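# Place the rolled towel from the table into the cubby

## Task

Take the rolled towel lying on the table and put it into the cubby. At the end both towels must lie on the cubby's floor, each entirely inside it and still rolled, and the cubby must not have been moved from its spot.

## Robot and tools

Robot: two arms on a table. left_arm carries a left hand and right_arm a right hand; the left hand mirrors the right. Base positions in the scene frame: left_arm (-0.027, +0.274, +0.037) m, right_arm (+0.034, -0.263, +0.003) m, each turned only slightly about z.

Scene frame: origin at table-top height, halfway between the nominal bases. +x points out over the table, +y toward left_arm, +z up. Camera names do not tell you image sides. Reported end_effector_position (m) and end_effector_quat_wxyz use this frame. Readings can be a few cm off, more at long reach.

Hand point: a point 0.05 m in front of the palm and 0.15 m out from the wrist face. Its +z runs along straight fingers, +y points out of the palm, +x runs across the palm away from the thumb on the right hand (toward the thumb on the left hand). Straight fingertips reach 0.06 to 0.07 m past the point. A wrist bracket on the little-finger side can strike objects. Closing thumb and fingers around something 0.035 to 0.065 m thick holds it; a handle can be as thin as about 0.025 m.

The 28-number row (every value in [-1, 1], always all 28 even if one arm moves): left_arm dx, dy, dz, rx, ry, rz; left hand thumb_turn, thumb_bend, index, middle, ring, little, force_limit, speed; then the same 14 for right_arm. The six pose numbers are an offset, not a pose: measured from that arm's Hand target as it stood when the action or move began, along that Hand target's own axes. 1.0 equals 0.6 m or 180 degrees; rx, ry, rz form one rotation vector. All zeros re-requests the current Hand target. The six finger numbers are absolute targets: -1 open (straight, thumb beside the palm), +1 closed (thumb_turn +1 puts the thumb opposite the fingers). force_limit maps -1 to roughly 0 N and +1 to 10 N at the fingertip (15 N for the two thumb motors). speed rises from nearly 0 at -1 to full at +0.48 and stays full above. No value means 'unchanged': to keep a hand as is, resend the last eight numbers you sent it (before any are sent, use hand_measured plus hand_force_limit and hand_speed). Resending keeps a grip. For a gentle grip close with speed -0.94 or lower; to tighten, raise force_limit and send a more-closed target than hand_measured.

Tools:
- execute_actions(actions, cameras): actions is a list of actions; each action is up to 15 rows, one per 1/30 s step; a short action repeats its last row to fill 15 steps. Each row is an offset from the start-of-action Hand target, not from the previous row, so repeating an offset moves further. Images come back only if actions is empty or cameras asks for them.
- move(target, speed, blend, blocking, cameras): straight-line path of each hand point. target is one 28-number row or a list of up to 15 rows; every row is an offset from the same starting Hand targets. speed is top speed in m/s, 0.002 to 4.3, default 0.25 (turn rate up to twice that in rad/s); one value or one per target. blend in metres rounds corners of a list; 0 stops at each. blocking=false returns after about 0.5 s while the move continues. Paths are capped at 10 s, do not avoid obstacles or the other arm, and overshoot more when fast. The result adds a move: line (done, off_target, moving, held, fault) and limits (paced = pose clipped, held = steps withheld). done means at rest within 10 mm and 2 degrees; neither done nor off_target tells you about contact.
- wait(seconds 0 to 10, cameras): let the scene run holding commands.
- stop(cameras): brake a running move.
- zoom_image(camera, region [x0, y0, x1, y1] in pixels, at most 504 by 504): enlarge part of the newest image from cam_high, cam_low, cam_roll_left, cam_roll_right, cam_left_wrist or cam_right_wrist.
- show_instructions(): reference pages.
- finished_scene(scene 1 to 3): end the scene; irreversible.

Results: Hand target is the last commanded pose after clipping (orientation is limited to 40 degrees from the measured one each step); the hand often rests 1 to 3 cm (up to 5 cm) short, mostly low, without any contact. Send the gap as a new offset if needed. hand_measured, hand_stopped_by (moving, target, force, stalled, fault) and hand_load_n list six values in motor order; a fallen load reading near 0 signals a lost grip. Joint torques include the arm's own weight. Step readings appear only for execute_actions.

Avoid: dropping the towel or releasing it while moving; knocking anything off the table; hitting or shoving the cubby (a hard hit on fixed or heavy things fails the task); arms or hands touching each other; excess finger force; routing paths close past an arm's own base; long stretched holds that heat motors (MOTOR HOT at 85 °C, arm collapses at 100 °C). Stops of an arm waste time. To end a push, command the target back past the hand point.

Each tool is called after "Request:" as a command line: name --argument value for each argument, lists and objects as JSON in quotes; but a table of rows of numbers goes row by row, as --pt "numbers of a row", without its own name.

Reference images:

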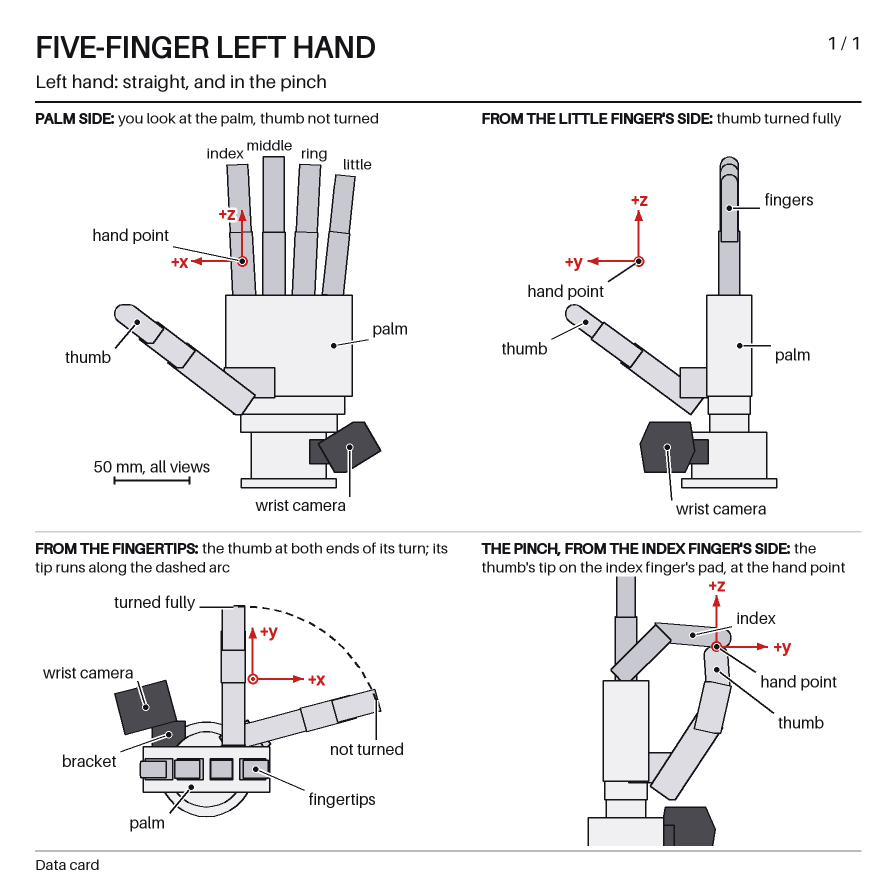

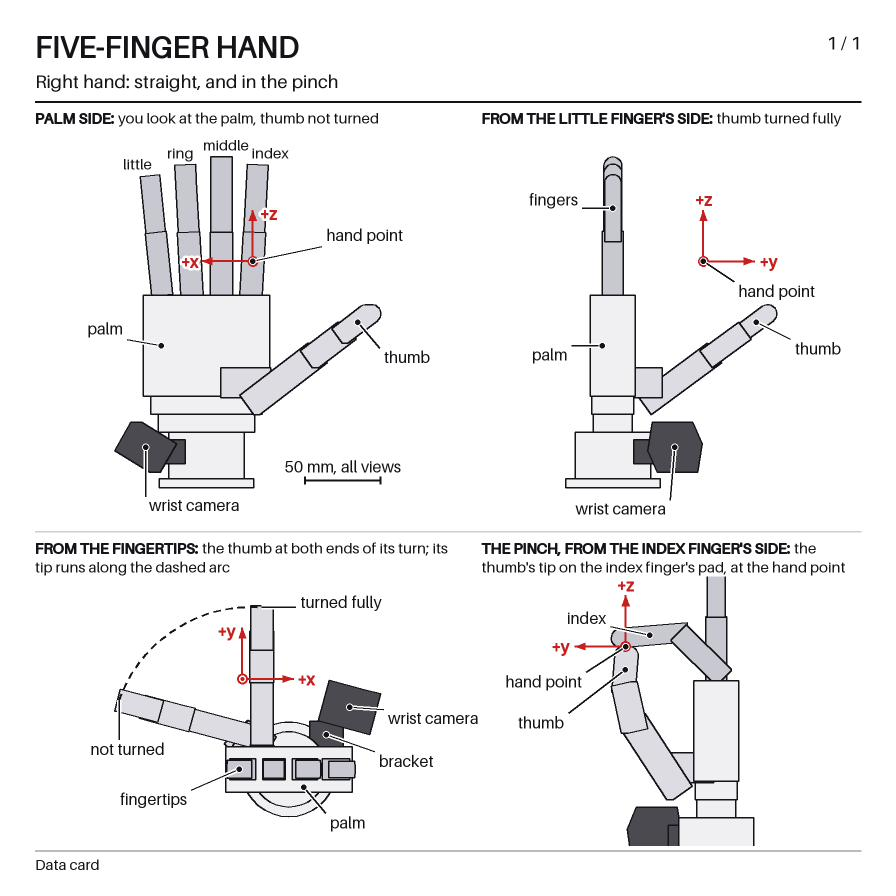

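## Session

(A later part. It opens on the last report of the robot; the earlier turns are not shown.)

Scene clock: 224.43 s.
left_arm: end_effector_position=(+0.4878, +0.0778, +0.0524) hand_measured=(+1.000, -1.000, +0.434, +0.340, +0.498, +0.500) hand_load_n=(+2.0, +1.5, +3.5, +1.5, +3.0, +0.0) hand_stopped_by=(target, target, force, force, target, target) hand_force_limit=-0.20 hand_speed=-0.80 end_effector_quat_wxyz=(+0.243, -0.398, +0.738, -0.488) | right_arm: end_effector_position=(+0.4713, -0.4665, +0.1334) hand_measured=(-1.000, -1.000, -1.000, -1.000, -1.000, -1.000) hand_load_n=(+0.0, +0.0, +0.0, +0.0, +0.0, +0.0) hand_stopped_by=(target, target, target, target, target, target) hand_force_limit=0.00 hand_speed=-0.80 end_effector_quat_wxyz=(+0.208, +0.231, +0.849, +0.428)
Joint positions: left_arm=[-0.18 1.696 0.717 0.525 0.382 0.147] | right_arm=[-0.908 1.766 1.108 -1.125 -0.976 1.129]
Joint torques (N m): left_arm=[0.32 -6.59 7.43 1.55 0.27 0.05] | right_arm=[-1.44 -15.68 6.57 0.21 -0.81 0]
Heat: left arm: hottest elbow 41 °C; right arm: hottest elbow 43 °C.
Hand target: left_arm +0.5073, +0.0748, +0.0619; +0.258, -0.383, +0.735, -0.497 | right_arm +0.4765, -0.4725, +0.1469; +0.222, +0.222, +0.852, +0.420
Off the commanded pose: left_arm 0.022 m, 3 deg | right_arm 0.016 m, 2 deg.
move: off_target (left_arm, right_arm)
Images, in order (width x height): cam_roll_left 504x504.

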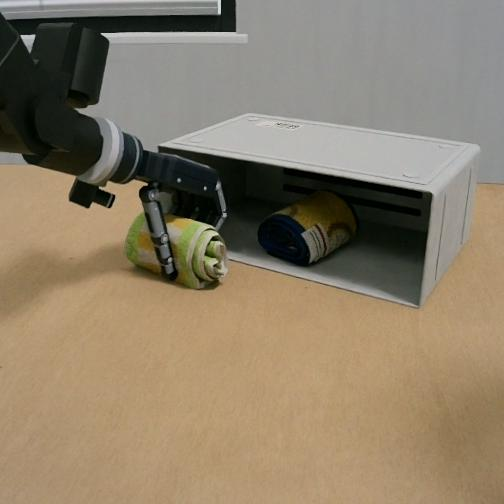

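Request:
execute_actions --actions '[[[0,0,0,0,0,0,1,-1,-1,-1,-1,-1,-0.2,-0.6,0,0,0,0,0,0,-1,-1,-1,-1,-1,-1,0,-0.8]],[[0,0,0,0,0,0,1,-1,-1,-1,-1,-1,-0.2,-0.6,0,0,0,0,0,0,-1,-1,-1,-1,-1,-1,0,-0.8]]]' --cameras '["cam_roll_left","cam_high","cam_left_wrist"]'

Request:
zoom_image --camera "cam_roll_left" --region '[90, 120, 350, 320]'

Request:
zoom_image --camera "cam_high" --region '[150, 110, 350, 290]'

Scene clock: 231.43 s.
left_arm: end_effector_position=(+0.4866, +0.0780, +0.0468) hand_measured=(+1.000, -1.000, -1.000, -1.000, -1.000, -1.000) hand_load_n=(+0.0, +0.0, +0.0, +0.0, +0.0, +0.5) hand_stopped_by=(target, target, target, target, target, target) hand_force_limit=-0.20 hand_speed=-0.60 end_effector_quat_wxyz=(+0.239, -0.400, +0.740, -0.485) | right_arm: end_effector_position=(+0.4713, -0.4665, +0.1334) hand_measured=(-1.000, -1.000, -1.000, -1.000, -1.000, -1.000) hand_load_n=(+0.0, +0.0, +0.0, +0.0, +0.0, +0.0) hand_stopped_by=(target, target, target, target, target, target) hand_force_limit=0.00 hand_speed=-0.80 end_effector_quat_wxyz=(+0.208, +0.231, +0.849, +0.428)
Joint positions: left_arm=[-0.18 1.706 0.717 0.525 0.382 0.147] | right_arm=[-0.908 1.766 1.108 -1.125 -0.976 1.129]
Joint torques (N m): left_arm=[0.15 -7.47 7.39 1.52 0.29 0.1] | right_arm=[-1.44 -15.68 6.56 0.23 -0.81 0]
Heat: left arm: hottest elbow 41 °C; right arm: hottest elbow 43 °C.
Hand target: left_arm +0.5073, +0.0748, +0.0619; +0.258, -0.383, +0.735, -0.497 | right_arm +0.4765, -0.4725, +0.1469; +0.222, +0.222, +0.852, +0.420
Off the commanded pose: left_arm 0.026 m, 3 deg | right_arm 0.016 m, 2 deg.
Step readings (end_effector_position of left_arm | right_arm):
0: (+0.4878, +0.0778, +0.0524) | (+0.4713, -0.4665, +0.1334)
1: (+0.4878, +0.0778, +0.0524) | (+0.4713, -0.4665, +0.1334)
2: (+0.4878, +0.0778, +0.0524) | (+0.4713, -0.4665, +0.1334)
4: (+0.4878, +0.0778, +0.0524) | (+0.4713, -0.4665, +0.1334)
8: (+0.4873, +0.0779, +0.0500) | (+0.4713, -0.4665, +0.1334)
15: (+0.4866, +0.0780, +0.0468) | (+0.4713, -0.4665, +0.1334)
16: (+0.4866, +0.0780, +0.0468) | (+0.4713, -0.4665, +0.1334)
17: (+0.4866, +0.0780, +0.0468) | (+0.4713, -0.4665, +0.1334)
19: (+0.4866, +0.0780, +0.0468) | (+0.4713, -0.4665, +0.1334)
23: (+0.4866, +0.0780, +0.0468) | (+0.4713, -0.4665, +0.1334)
30: (+0.4866, +0.0780, +0.0468) | (+0.4713, -0.4665, +0.1334)
camera_calibration:
cam_left_wrist: T_world_to_cam=[[0.229059, -0.409048, 0.883296, -0.121125], [-0.916261, -0.396956, 0.0537796, 0.475441], [0.328631, -0.821648, -0.465721, 0.0421954], [0, 0, 0, 1]] pos_world=[0.449506, 0.173853, 0.101072]
Images, in order (width x height): cam_high 504x504, cam_roll_left 504x504, cam_left_wrist 504x504.

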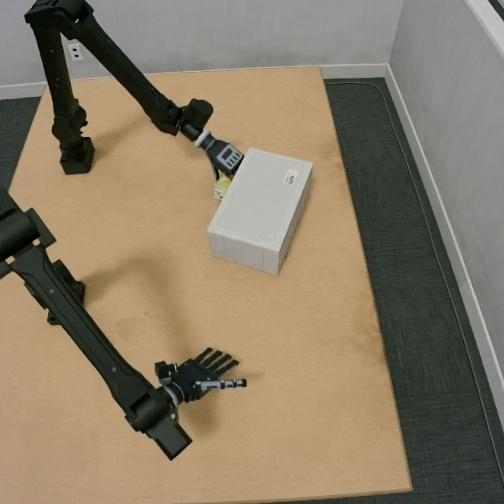

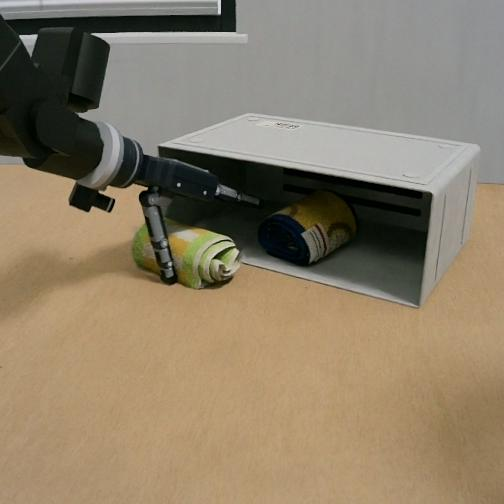

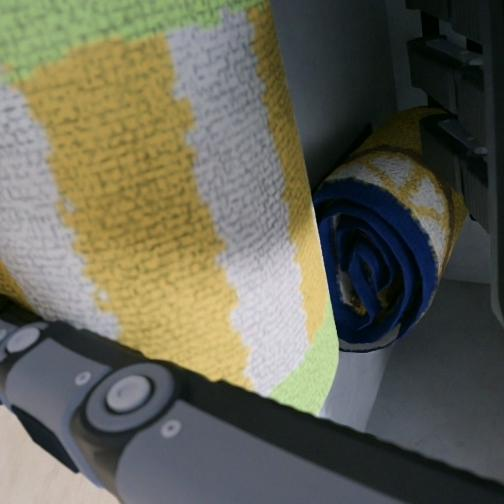

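Scaled by 1.938 from the camera's 504x504 image, which has a finer 720x720 frame.

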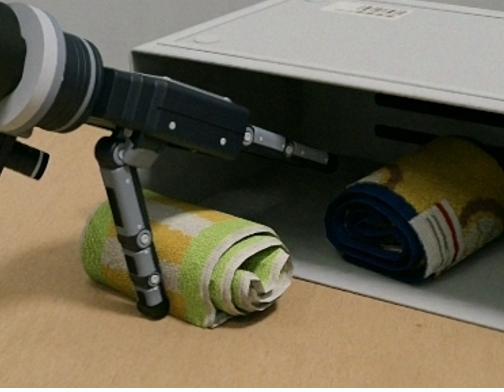

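Scaled by 2.520 from the camera's 504x504 image, which has a finer 720x720 frame.

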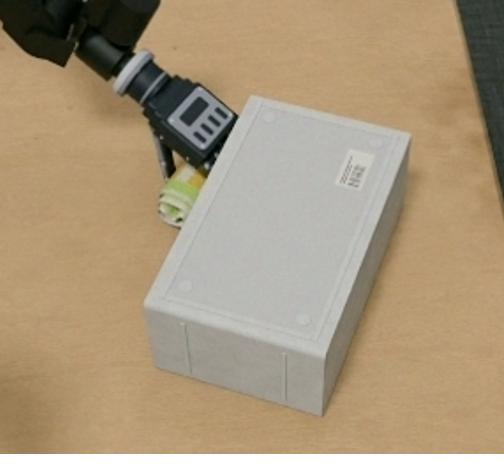

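Request:
move --pt "0.0183 0.0432 -0.107 0 0 0 1 -1 -1 -1 -1 -1 -0.2 -0.6 0 0 0 0 0 0 -1 -1 -1 -1 -1 -1 0 -0.8" --pt "0.0375 0.0677 -0.256 -0.033 -0.0464 -0.0187 -1 -1 -1 -1 -1 -1 -0.2 0 0 0 0 0 0 0 -1 -1 -1 -1 -1 -1 0 -0.8" --pt "0.0323 0.1448 -0.2072 -0.033 -0.0464 -0.0187 -1 -1 -1 -1 -1 -1 -0.2 0 0 0 0 0 0 0 -1 -1 -1 -1 -1 -1 0 -0.8" --speed '[0.08,0.15,0.12]' --blend '[0.01,0,0]' --cameras '["cam_roll_left","cam_roll_right","cam_high","cam_left_wrist"]'

Request:
zoom_image --camera "cam_high" --region '[130, 110, 330, 290]'

Request:
zoom_image --camera "cam_roll_right" --region '[100, 120, 420, 320]'

Scene clock: 251.87 s.
left_arm: end_effector_position=(+0.3684, +0.1416, +0.0208) hand_measured=(-1.000, -1.000, -1.000, -1.000, -1.000, -1.000) hand_load_n=(+0.0, +0.0, +0.0, +0.0, +0.0, +0.0) hand_stopped_by=(target, target, target, target, target, target) hand_force_limit=-0.20 hand_speed=0.00 end_effector_quat_wxyz=(+0.267, -0.449, +0.738, -0.427) | right_arm: end_effector_position=(+0.4713, -0.4665, +0.1334) hand_measured=(-1.000, -1.000, -1.000, -1.000, -1.000, -1.000) hand_load_n=(+0.5, +0.0, +0.0, +0.0, +0.0, +0.0) hand_stopped_by=(target, target, target, target, target, target) hand_force_limit=0.00 hand_speed=-0.80 end_effector_quat_wxyz=(+0.208, +0.231, +0.849, +0.428)
Joint positions: left_arm=[-0.134 1.486 0.366 0.583 0.274 0.172] | right_arm=[-0.908 1.766 1.108 -1.125 -0.976 1.129]
Joint torques (N m): left_arm=[0.91 -4.66 4.14 1.76 0.08 -0.23] | right_arm=[-1.44 -15.68 6.56 0.21 -0.81 0]
Heat: left arm: hottest elbow 40 °C; right arm: hottest elbow 43 °C.
Hand target: left_arm +0.3751, +0.1437, +0.0277; +0.276, -0.452, +0.727, -0.436 | right_arm +0.4765, -0.4725, +0.1469; +0.222, +0.222, +0.852, +0.420
Off the commanded pose: left_arm 0.010 m, 2 deg | right_arm 0.016 m, 2 deg.
move: off_target (right_arm)
camera_calibration:
cam_left_wrist: T_world_to_cam=[[0.328005, -0.443447, 0.834127, -0.0756049], [-0.854272, -0.516174, 0.0615128, 0.387644], [0.403277, -0.732748, -0.548132, 0.0827995], [0, 0, 0, 1]] pos_world=[0.322561, 0.227236, 0.084604]
Images, in order (width x height): cam_high 504x504, cam_roll_left 504x504, cam_roll_right 504x504, cam_left_wrist 504x504.

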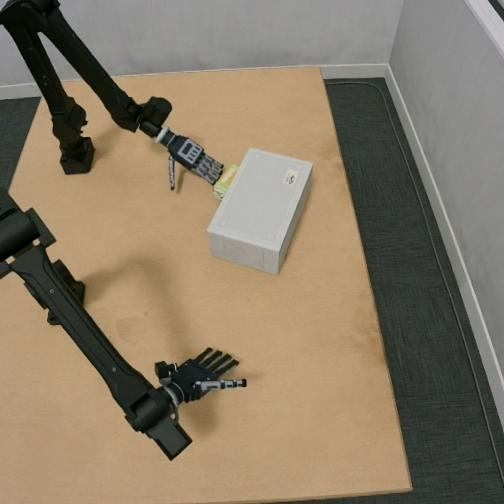

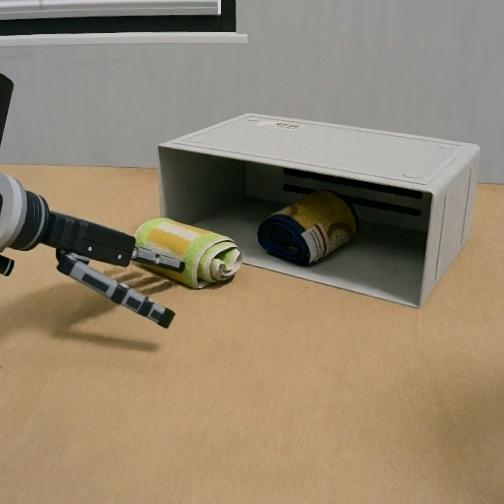

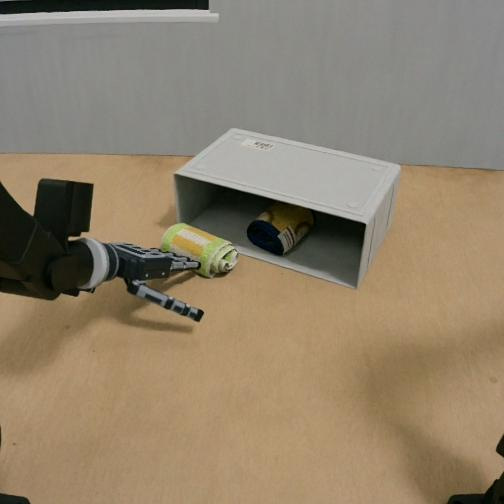

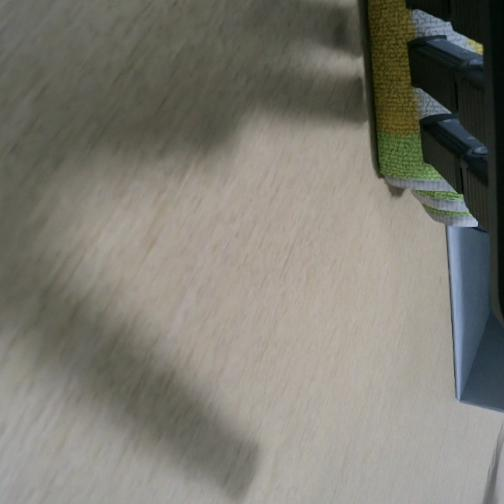

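Scaled by 2.520 from the camera's 504x504 image, which has a finer 720x720 frame.

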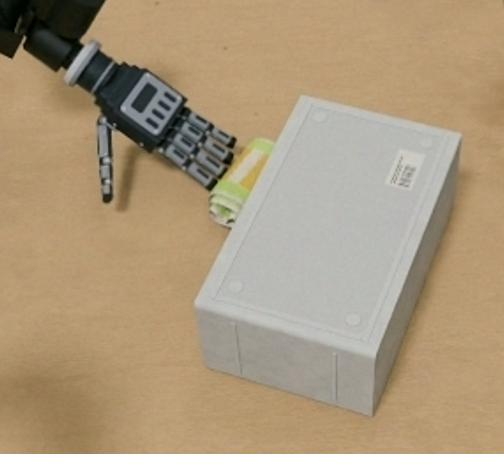

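Scaled by 1.575 from the camera's 504x504 image, which has a finer 720x720 frame.

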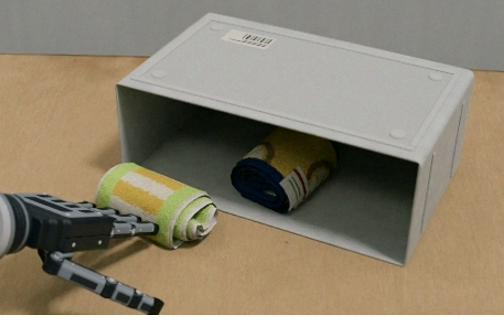

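Request:
move --target '[-0.0017,-0.0627,0.1083,0,0,0,-1,-1,-1,-1,-1,-1,-0.2,0,0,0,0,0,0,0,-1,-1,-1,-1,-1,-1,0,-0.8]' --speed 0.08 --cameras '["cam_roll_left","cam_roll_right","cam_high","cam_left_wrist"]'

Request:
zoom_image --camera "cam_roll_right" --region '[120, 140, 340, 300]'

Request:
zoom_image --camera "cam_high" --region '[130, 110, 330, 290]'

Scene clock: 277.73 s.
left_arm: end_effector_position=(+0.4280, +0.1247, +0.0197) hand_measured=(-1.000, -1.000, -1.000, -1.000, -1.000, -1.000) hand_load_n=(+0.0, +0.0, +0.0, +0.0, +0.0, +0.0) hand_stopped_by=(target, target, target, target, target, target) hand_force_limit=-0.20 hand_speed=0.00 end_effector_quat_wxyz=(+0.275, -0.457, +0.732, -0.424) | right_arm: end_effector_position=(+0.4713, -0.4665, +0.1334) hand_measured=(-1.000, -1.000, -1.000, -1.000, -1.000, -1.000) hand_load_n=(+0.0, +0.0, +0.0, +0.0, +0.0, +0.0) hand_stopped_by=(target, target, target, target, target, target) hand_force_limit=0.00 hand_speed=-0.80 end_effector_quat_wxyz=(+0.208, +0.231, +0.849, +0.428)
Joint positions: left_arm=[-0.167 1.611 0.524 0.562 0.22 0.144] | right_arm=[-0.908 1.766 1.108 -1.125 -0.976 1.129]
Joint torques (N m): left_arm=[-0.67 -5.54 6.8 0.65 0.04 -0.24] | right_arm=[-1.44 -15.68 6.56 0.23 -0.81 0]
Heat: left arm: hottest elbow 38 °C; right arm: hottest elbow 43 °C.
Hand target: left_arm +0.4430, +0.1117, +0.0306; +0.276, -0.452, +0.727, -0.436 | right_arm +0.4765, -0.4725, +0.1469; +0.222, +0.222, +0.852, +0.420
Off the commanded pose: left_arm 0.023 m, 2 deg | right_arm 0.016 m, 2 deg.
move: off_target (left_arm, right_arm)
camera_calibration:
cam_left_wrist: T_world_to_cam=[[0.33565, -0.437563, 0.834193, -0.105723], [-0.84074, -0.538557, 0.0557924, 0.426996], [0.424848, -0.720066, -0.548643, 0.0350531], [0, 0, 0, 1]] pos_world=[0.379586, 0.208942, 0.0836018]
Images, in order (width x height): cam_high 504x504, cam_roll_left 504x504, cam_roll_right 504x504, cam_left_wrist 504x504.

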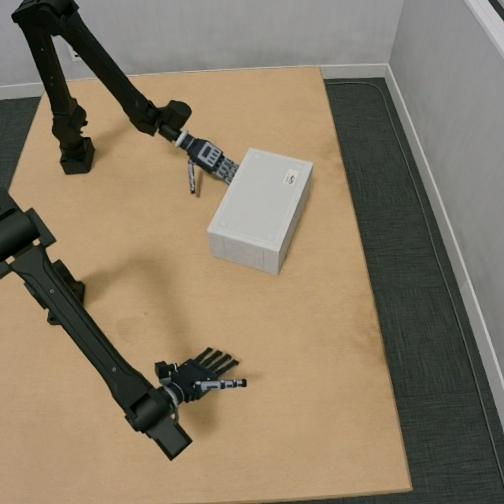

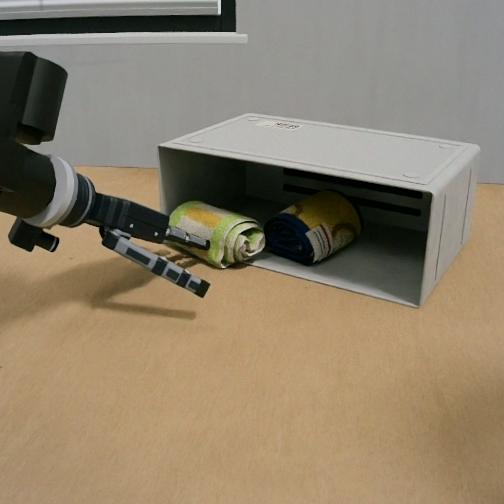

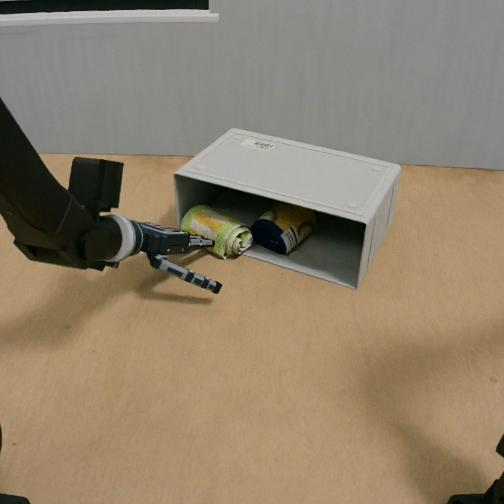

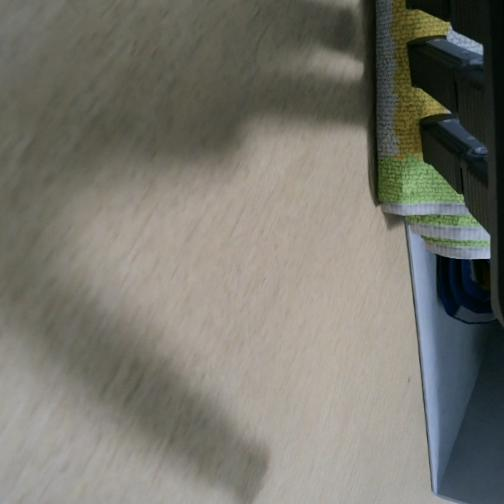

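Scaled by 2.291 from the camera's 504x504 image, which has a finer 720x720 frame.

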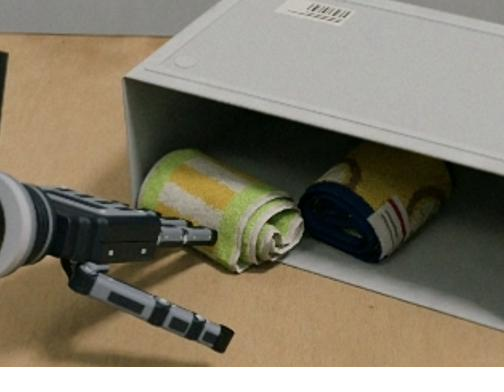

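Scaled by 2.520 from the camera's 504x504 image, which has a finer 720x720 frame.

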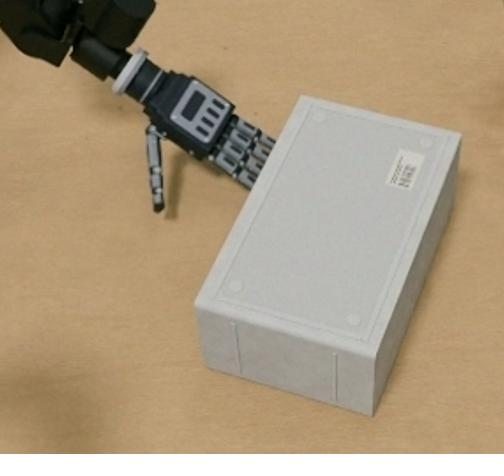

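Request:
move --target '[0.0145,-0.0577,0.099,0,0,0,-1,-1,-1,-1,-1,-1,-0.2,0,0,0,0,0,0,0,-1,-1,-1,-1,-1,-1,0,-0.8]' --speed 0.07 --cameras '["cam_roll_left","cam_roll_right","cam_high","cam_left_wrist"]'

Request:
zoom_image --camera "cam_roll_right" --region '[120, 140, 340, 300]'

Request:
zoom_image --camera "cam_high" --region '[130, 110, 330, 290]'

Scene clock: 290.53 s.
left_arm: end_effector_position=(+0.4856, +0.0887, +0.0214) hand_measured=(-1.000, -1.000, -1.000, -1.000, -1.000, -1.000) hand_load_n=(+0.0, +0.0, +0.0, +0.0, +0.0, +0.0) hand_stopped_by=(target, target, target, target, target, target) hand_force_limit=-0.20 hand_speed=0.00 end_effector_quat_wxyz=(+0.275, -0.457, +0.733, -0.422) | right_arm: end_effector_position=(+0.4713, -0.4665, +0.1334) hand_measured=(-1.000, -1.000, -1.000, -1.000, -1.000, -1.000) hand_load_n=(+0.0, +0.0, +0.0, +0.0, +0.0, +0.0) hand_stopped_by=(target, target, target, target, target, target) hand_force_limit=0.00 hand_speed=-0.80 end_effector_quat_wxyz=(+0.208, +0.231, +0.849, +0.428)
Joint positions: left_arm=[-0.229 1.722 0.705 0.494 0.167 0.115] | right_arm=[-0.908 1.766 1.108 -1.125 -0.976 1.129]
Joint torques (N m): left_arm=[-0.97 -7.47 7.47 0.66 0.09 -0.26] | right_arm=[-1.44 -15.68 6.56 0.23 -0.81 0]
Heat: left arm: hottest elbow 38 °C; right arm: hottest elbow 43 °C.
Hand target: left_arm +0.5009, +0.0737, +0.0334; +0.276, -0.452, +0.727, -0.436 | right_arm +0.4765, -0.4725, +0.1469; +0.222, +0.222, +0.852, +0.420
Off the commanded pose: left_arm 0.025 m, 2 deg | right_arm 0.016 m, 2 deg.
move: off_target (left_arm, right_arm)
camera_calibration:
cam_left_wrist: T_world_to_cam=[[0.33721, -0.439931, 0.832316, -0.142741], [-0.840922, -0.53823, 0.0562091, 0.45597], [0.423249, -0.718867, -0.551444, -0.0137387], [0, 0, 0, 1]] pos_world=[0.437383, 0.172744, 0.0855996]
Images, in order (width x height): cam_high 504x504, cam_roll_left 504x504, cam_roll_right 504x504, cam_left_wrist 504x504.

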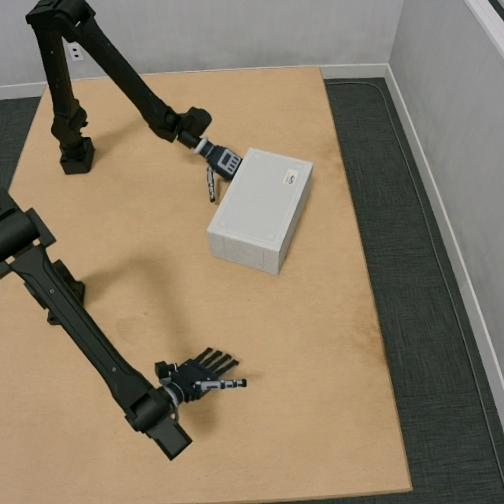

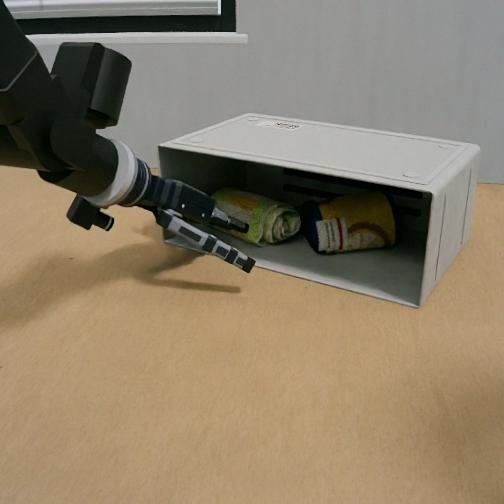

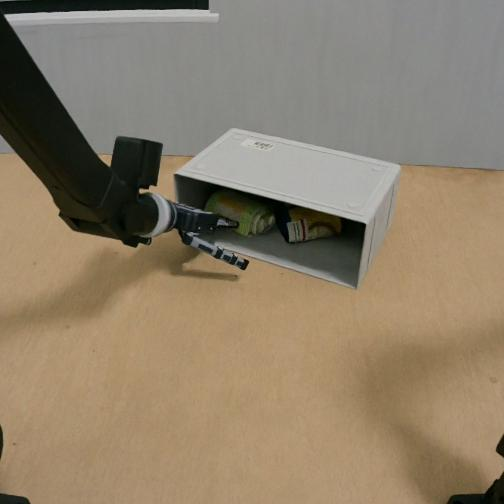

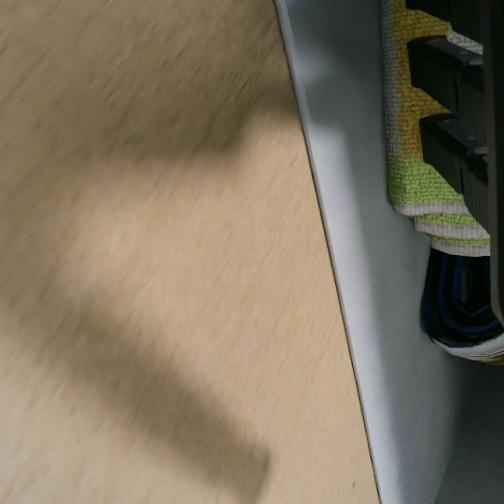

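Scaled by 2.291 from the camera's 504x504 image, which has a finer 720x720 frame.

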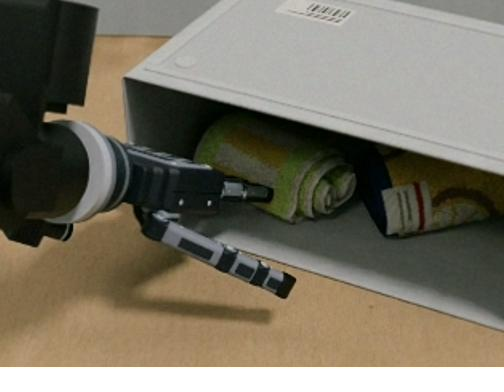

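Scaled by 2.520 from the camera's 504x504 image, which has a finer 720x720 frame.

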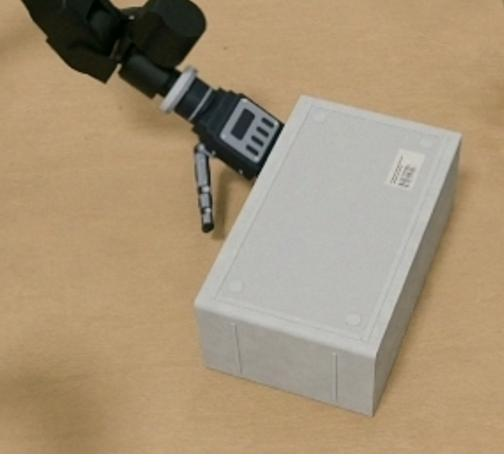

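Request:
move --pt "-0.0015 0.0775 -0.1473 0 0 0 -1 -1 -1 -1 -1 -1 -0.2 0 0 0 0 0 0 0 -1 -1 -1 -1 -1 -1 0 -0.8" --pt "0.0047 0.0103 -0.3058 0 0 0 -1 -1 -1 -1 -1 -1 -0.2 0 0 0 0 0 0 0 -1 -1 -1 -1 -1 -1 0 -0.8" --speed '[0.1,0.2]' --blend 0.02 --cameras '["cam_roll_left","cam_roll_right","cam_high","cam_left_wrist"]'

Request:
zoom_image --camera "cam_roll_left" --region '[140, 100, 500, 330]'

Scene clock: 302.97 s.
left_arm: end_effector_position=(+0.3488, +0.1396, +0.1119) hand_measured=(-1.000, -1.000, -1.000, -1.000, -1.000, -1.000) hand_load_n=(-0.5, +0.0, +0.0, +0.0, +0.0, +0.0) hand_stopped_by=(target, target, target, target, target, target) hand_force_limit=-0.20 hand_speed=0.00 end_effector_quat_wxyz=(+0.272, -0.457, +0.725, -0.438) | right_arm: end_effector_position=(+0.4713, -0.4665, +0.1334) hand_measured=(-1.000, -1.000, -1.000, -1.000, -1.000, -1.000) hand_load_n=(+0.0, +0.0, +0.0, +0.0, +0.0, +0.0) hand_stopped_by=(target, target, target, target, target, target) hand_force_limit=0.00 hand_speed=-0.80 end_effector_quat_wxyz=(+0.208, +0.231, +0.849, +0.428)
Joint positions: left_arm=[-0.149 1.081 0.395 0.18 0.254 0.132] | right_arm=[-0.908 1.766 1.108 -1.125 -0.976 1.129]
Joint torques (N m): left_arm=[1.32 -1.96 6.72 0.87 0.29 0.07] | right_arm=[-1.44 -15.68 6.57 0.23 -0.81 0]
Heat: left arm: hottest elbow 38 °C; right arm: hottest elbow 43 °C.
Hand target: left_arm +0.3510, +0.1431, +0.1136; +0.276, -0.452, +0.727, -0.436 | right_arm +0.4765, -0.4725, +0.1469; +0.222, +0.222, +0.852, +0.420
Off the commanded pose: left_arm 0.004 m, 1 deg | right_arm 0.016 m, 2 deg.
move: off_target (right_arm)
camera_calibration:
cam_left_wrist: T_world_to_cam=[[0.323339, -0.414336, 0.850751, -0.150375], [-0.844168, -0.532543, 0.0614763, 0.363019], [0.42759, -0.738054, -0.521961, 0.128574], [0, 0, 0, 1]] pos_world=[0.300094, 0.225912, 0.172726]
Images, in order (width x height): cam_high 504x504, cam_roll_left 504x504, cam_roll_right 504x504, cam_left_wrist 504x504.

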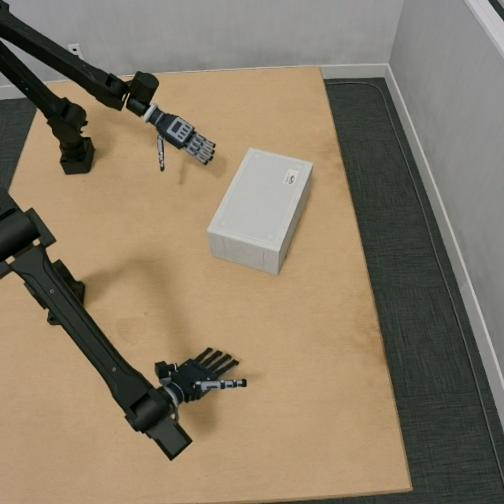

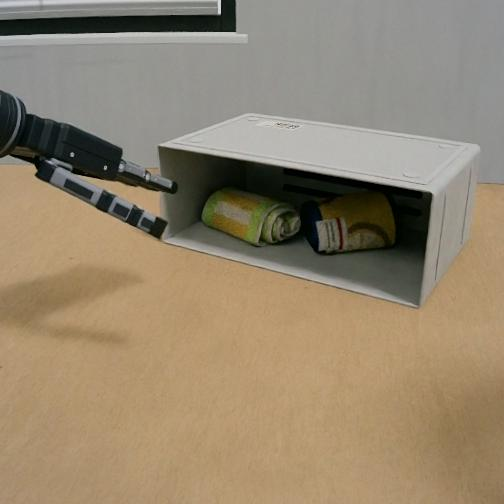

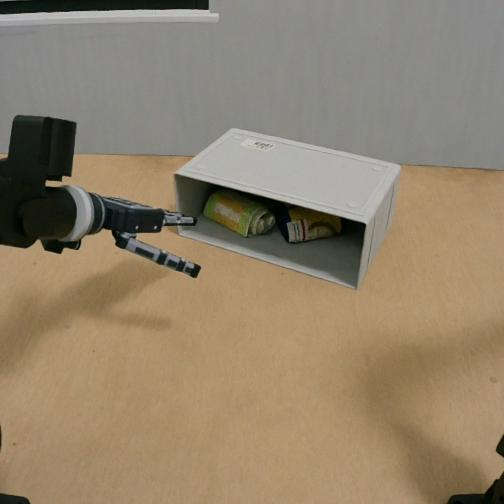

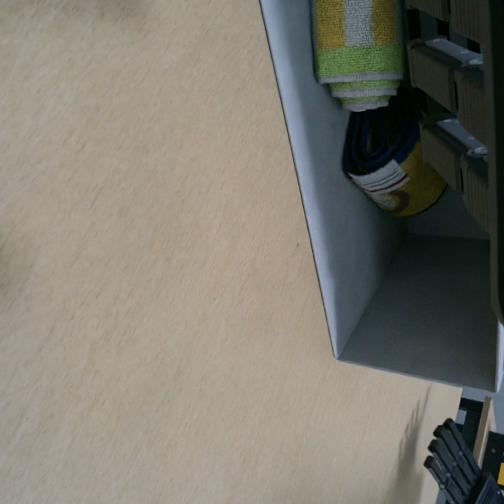

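Scaled by 1.400 from the camera's 504x504 image, which has a finer 720x720 frame.

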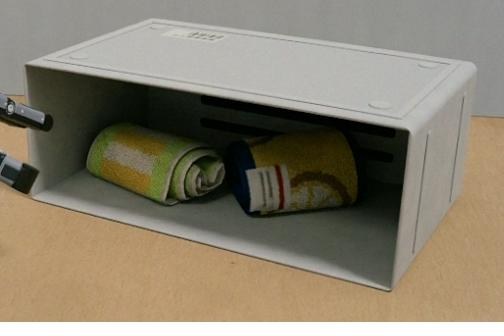

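Both towels are lying on the cubby floor, wholly inside and rolled up, and the cubby has not moved.

Request:
finished_scene --scene 3

The scene is finished: the task was done.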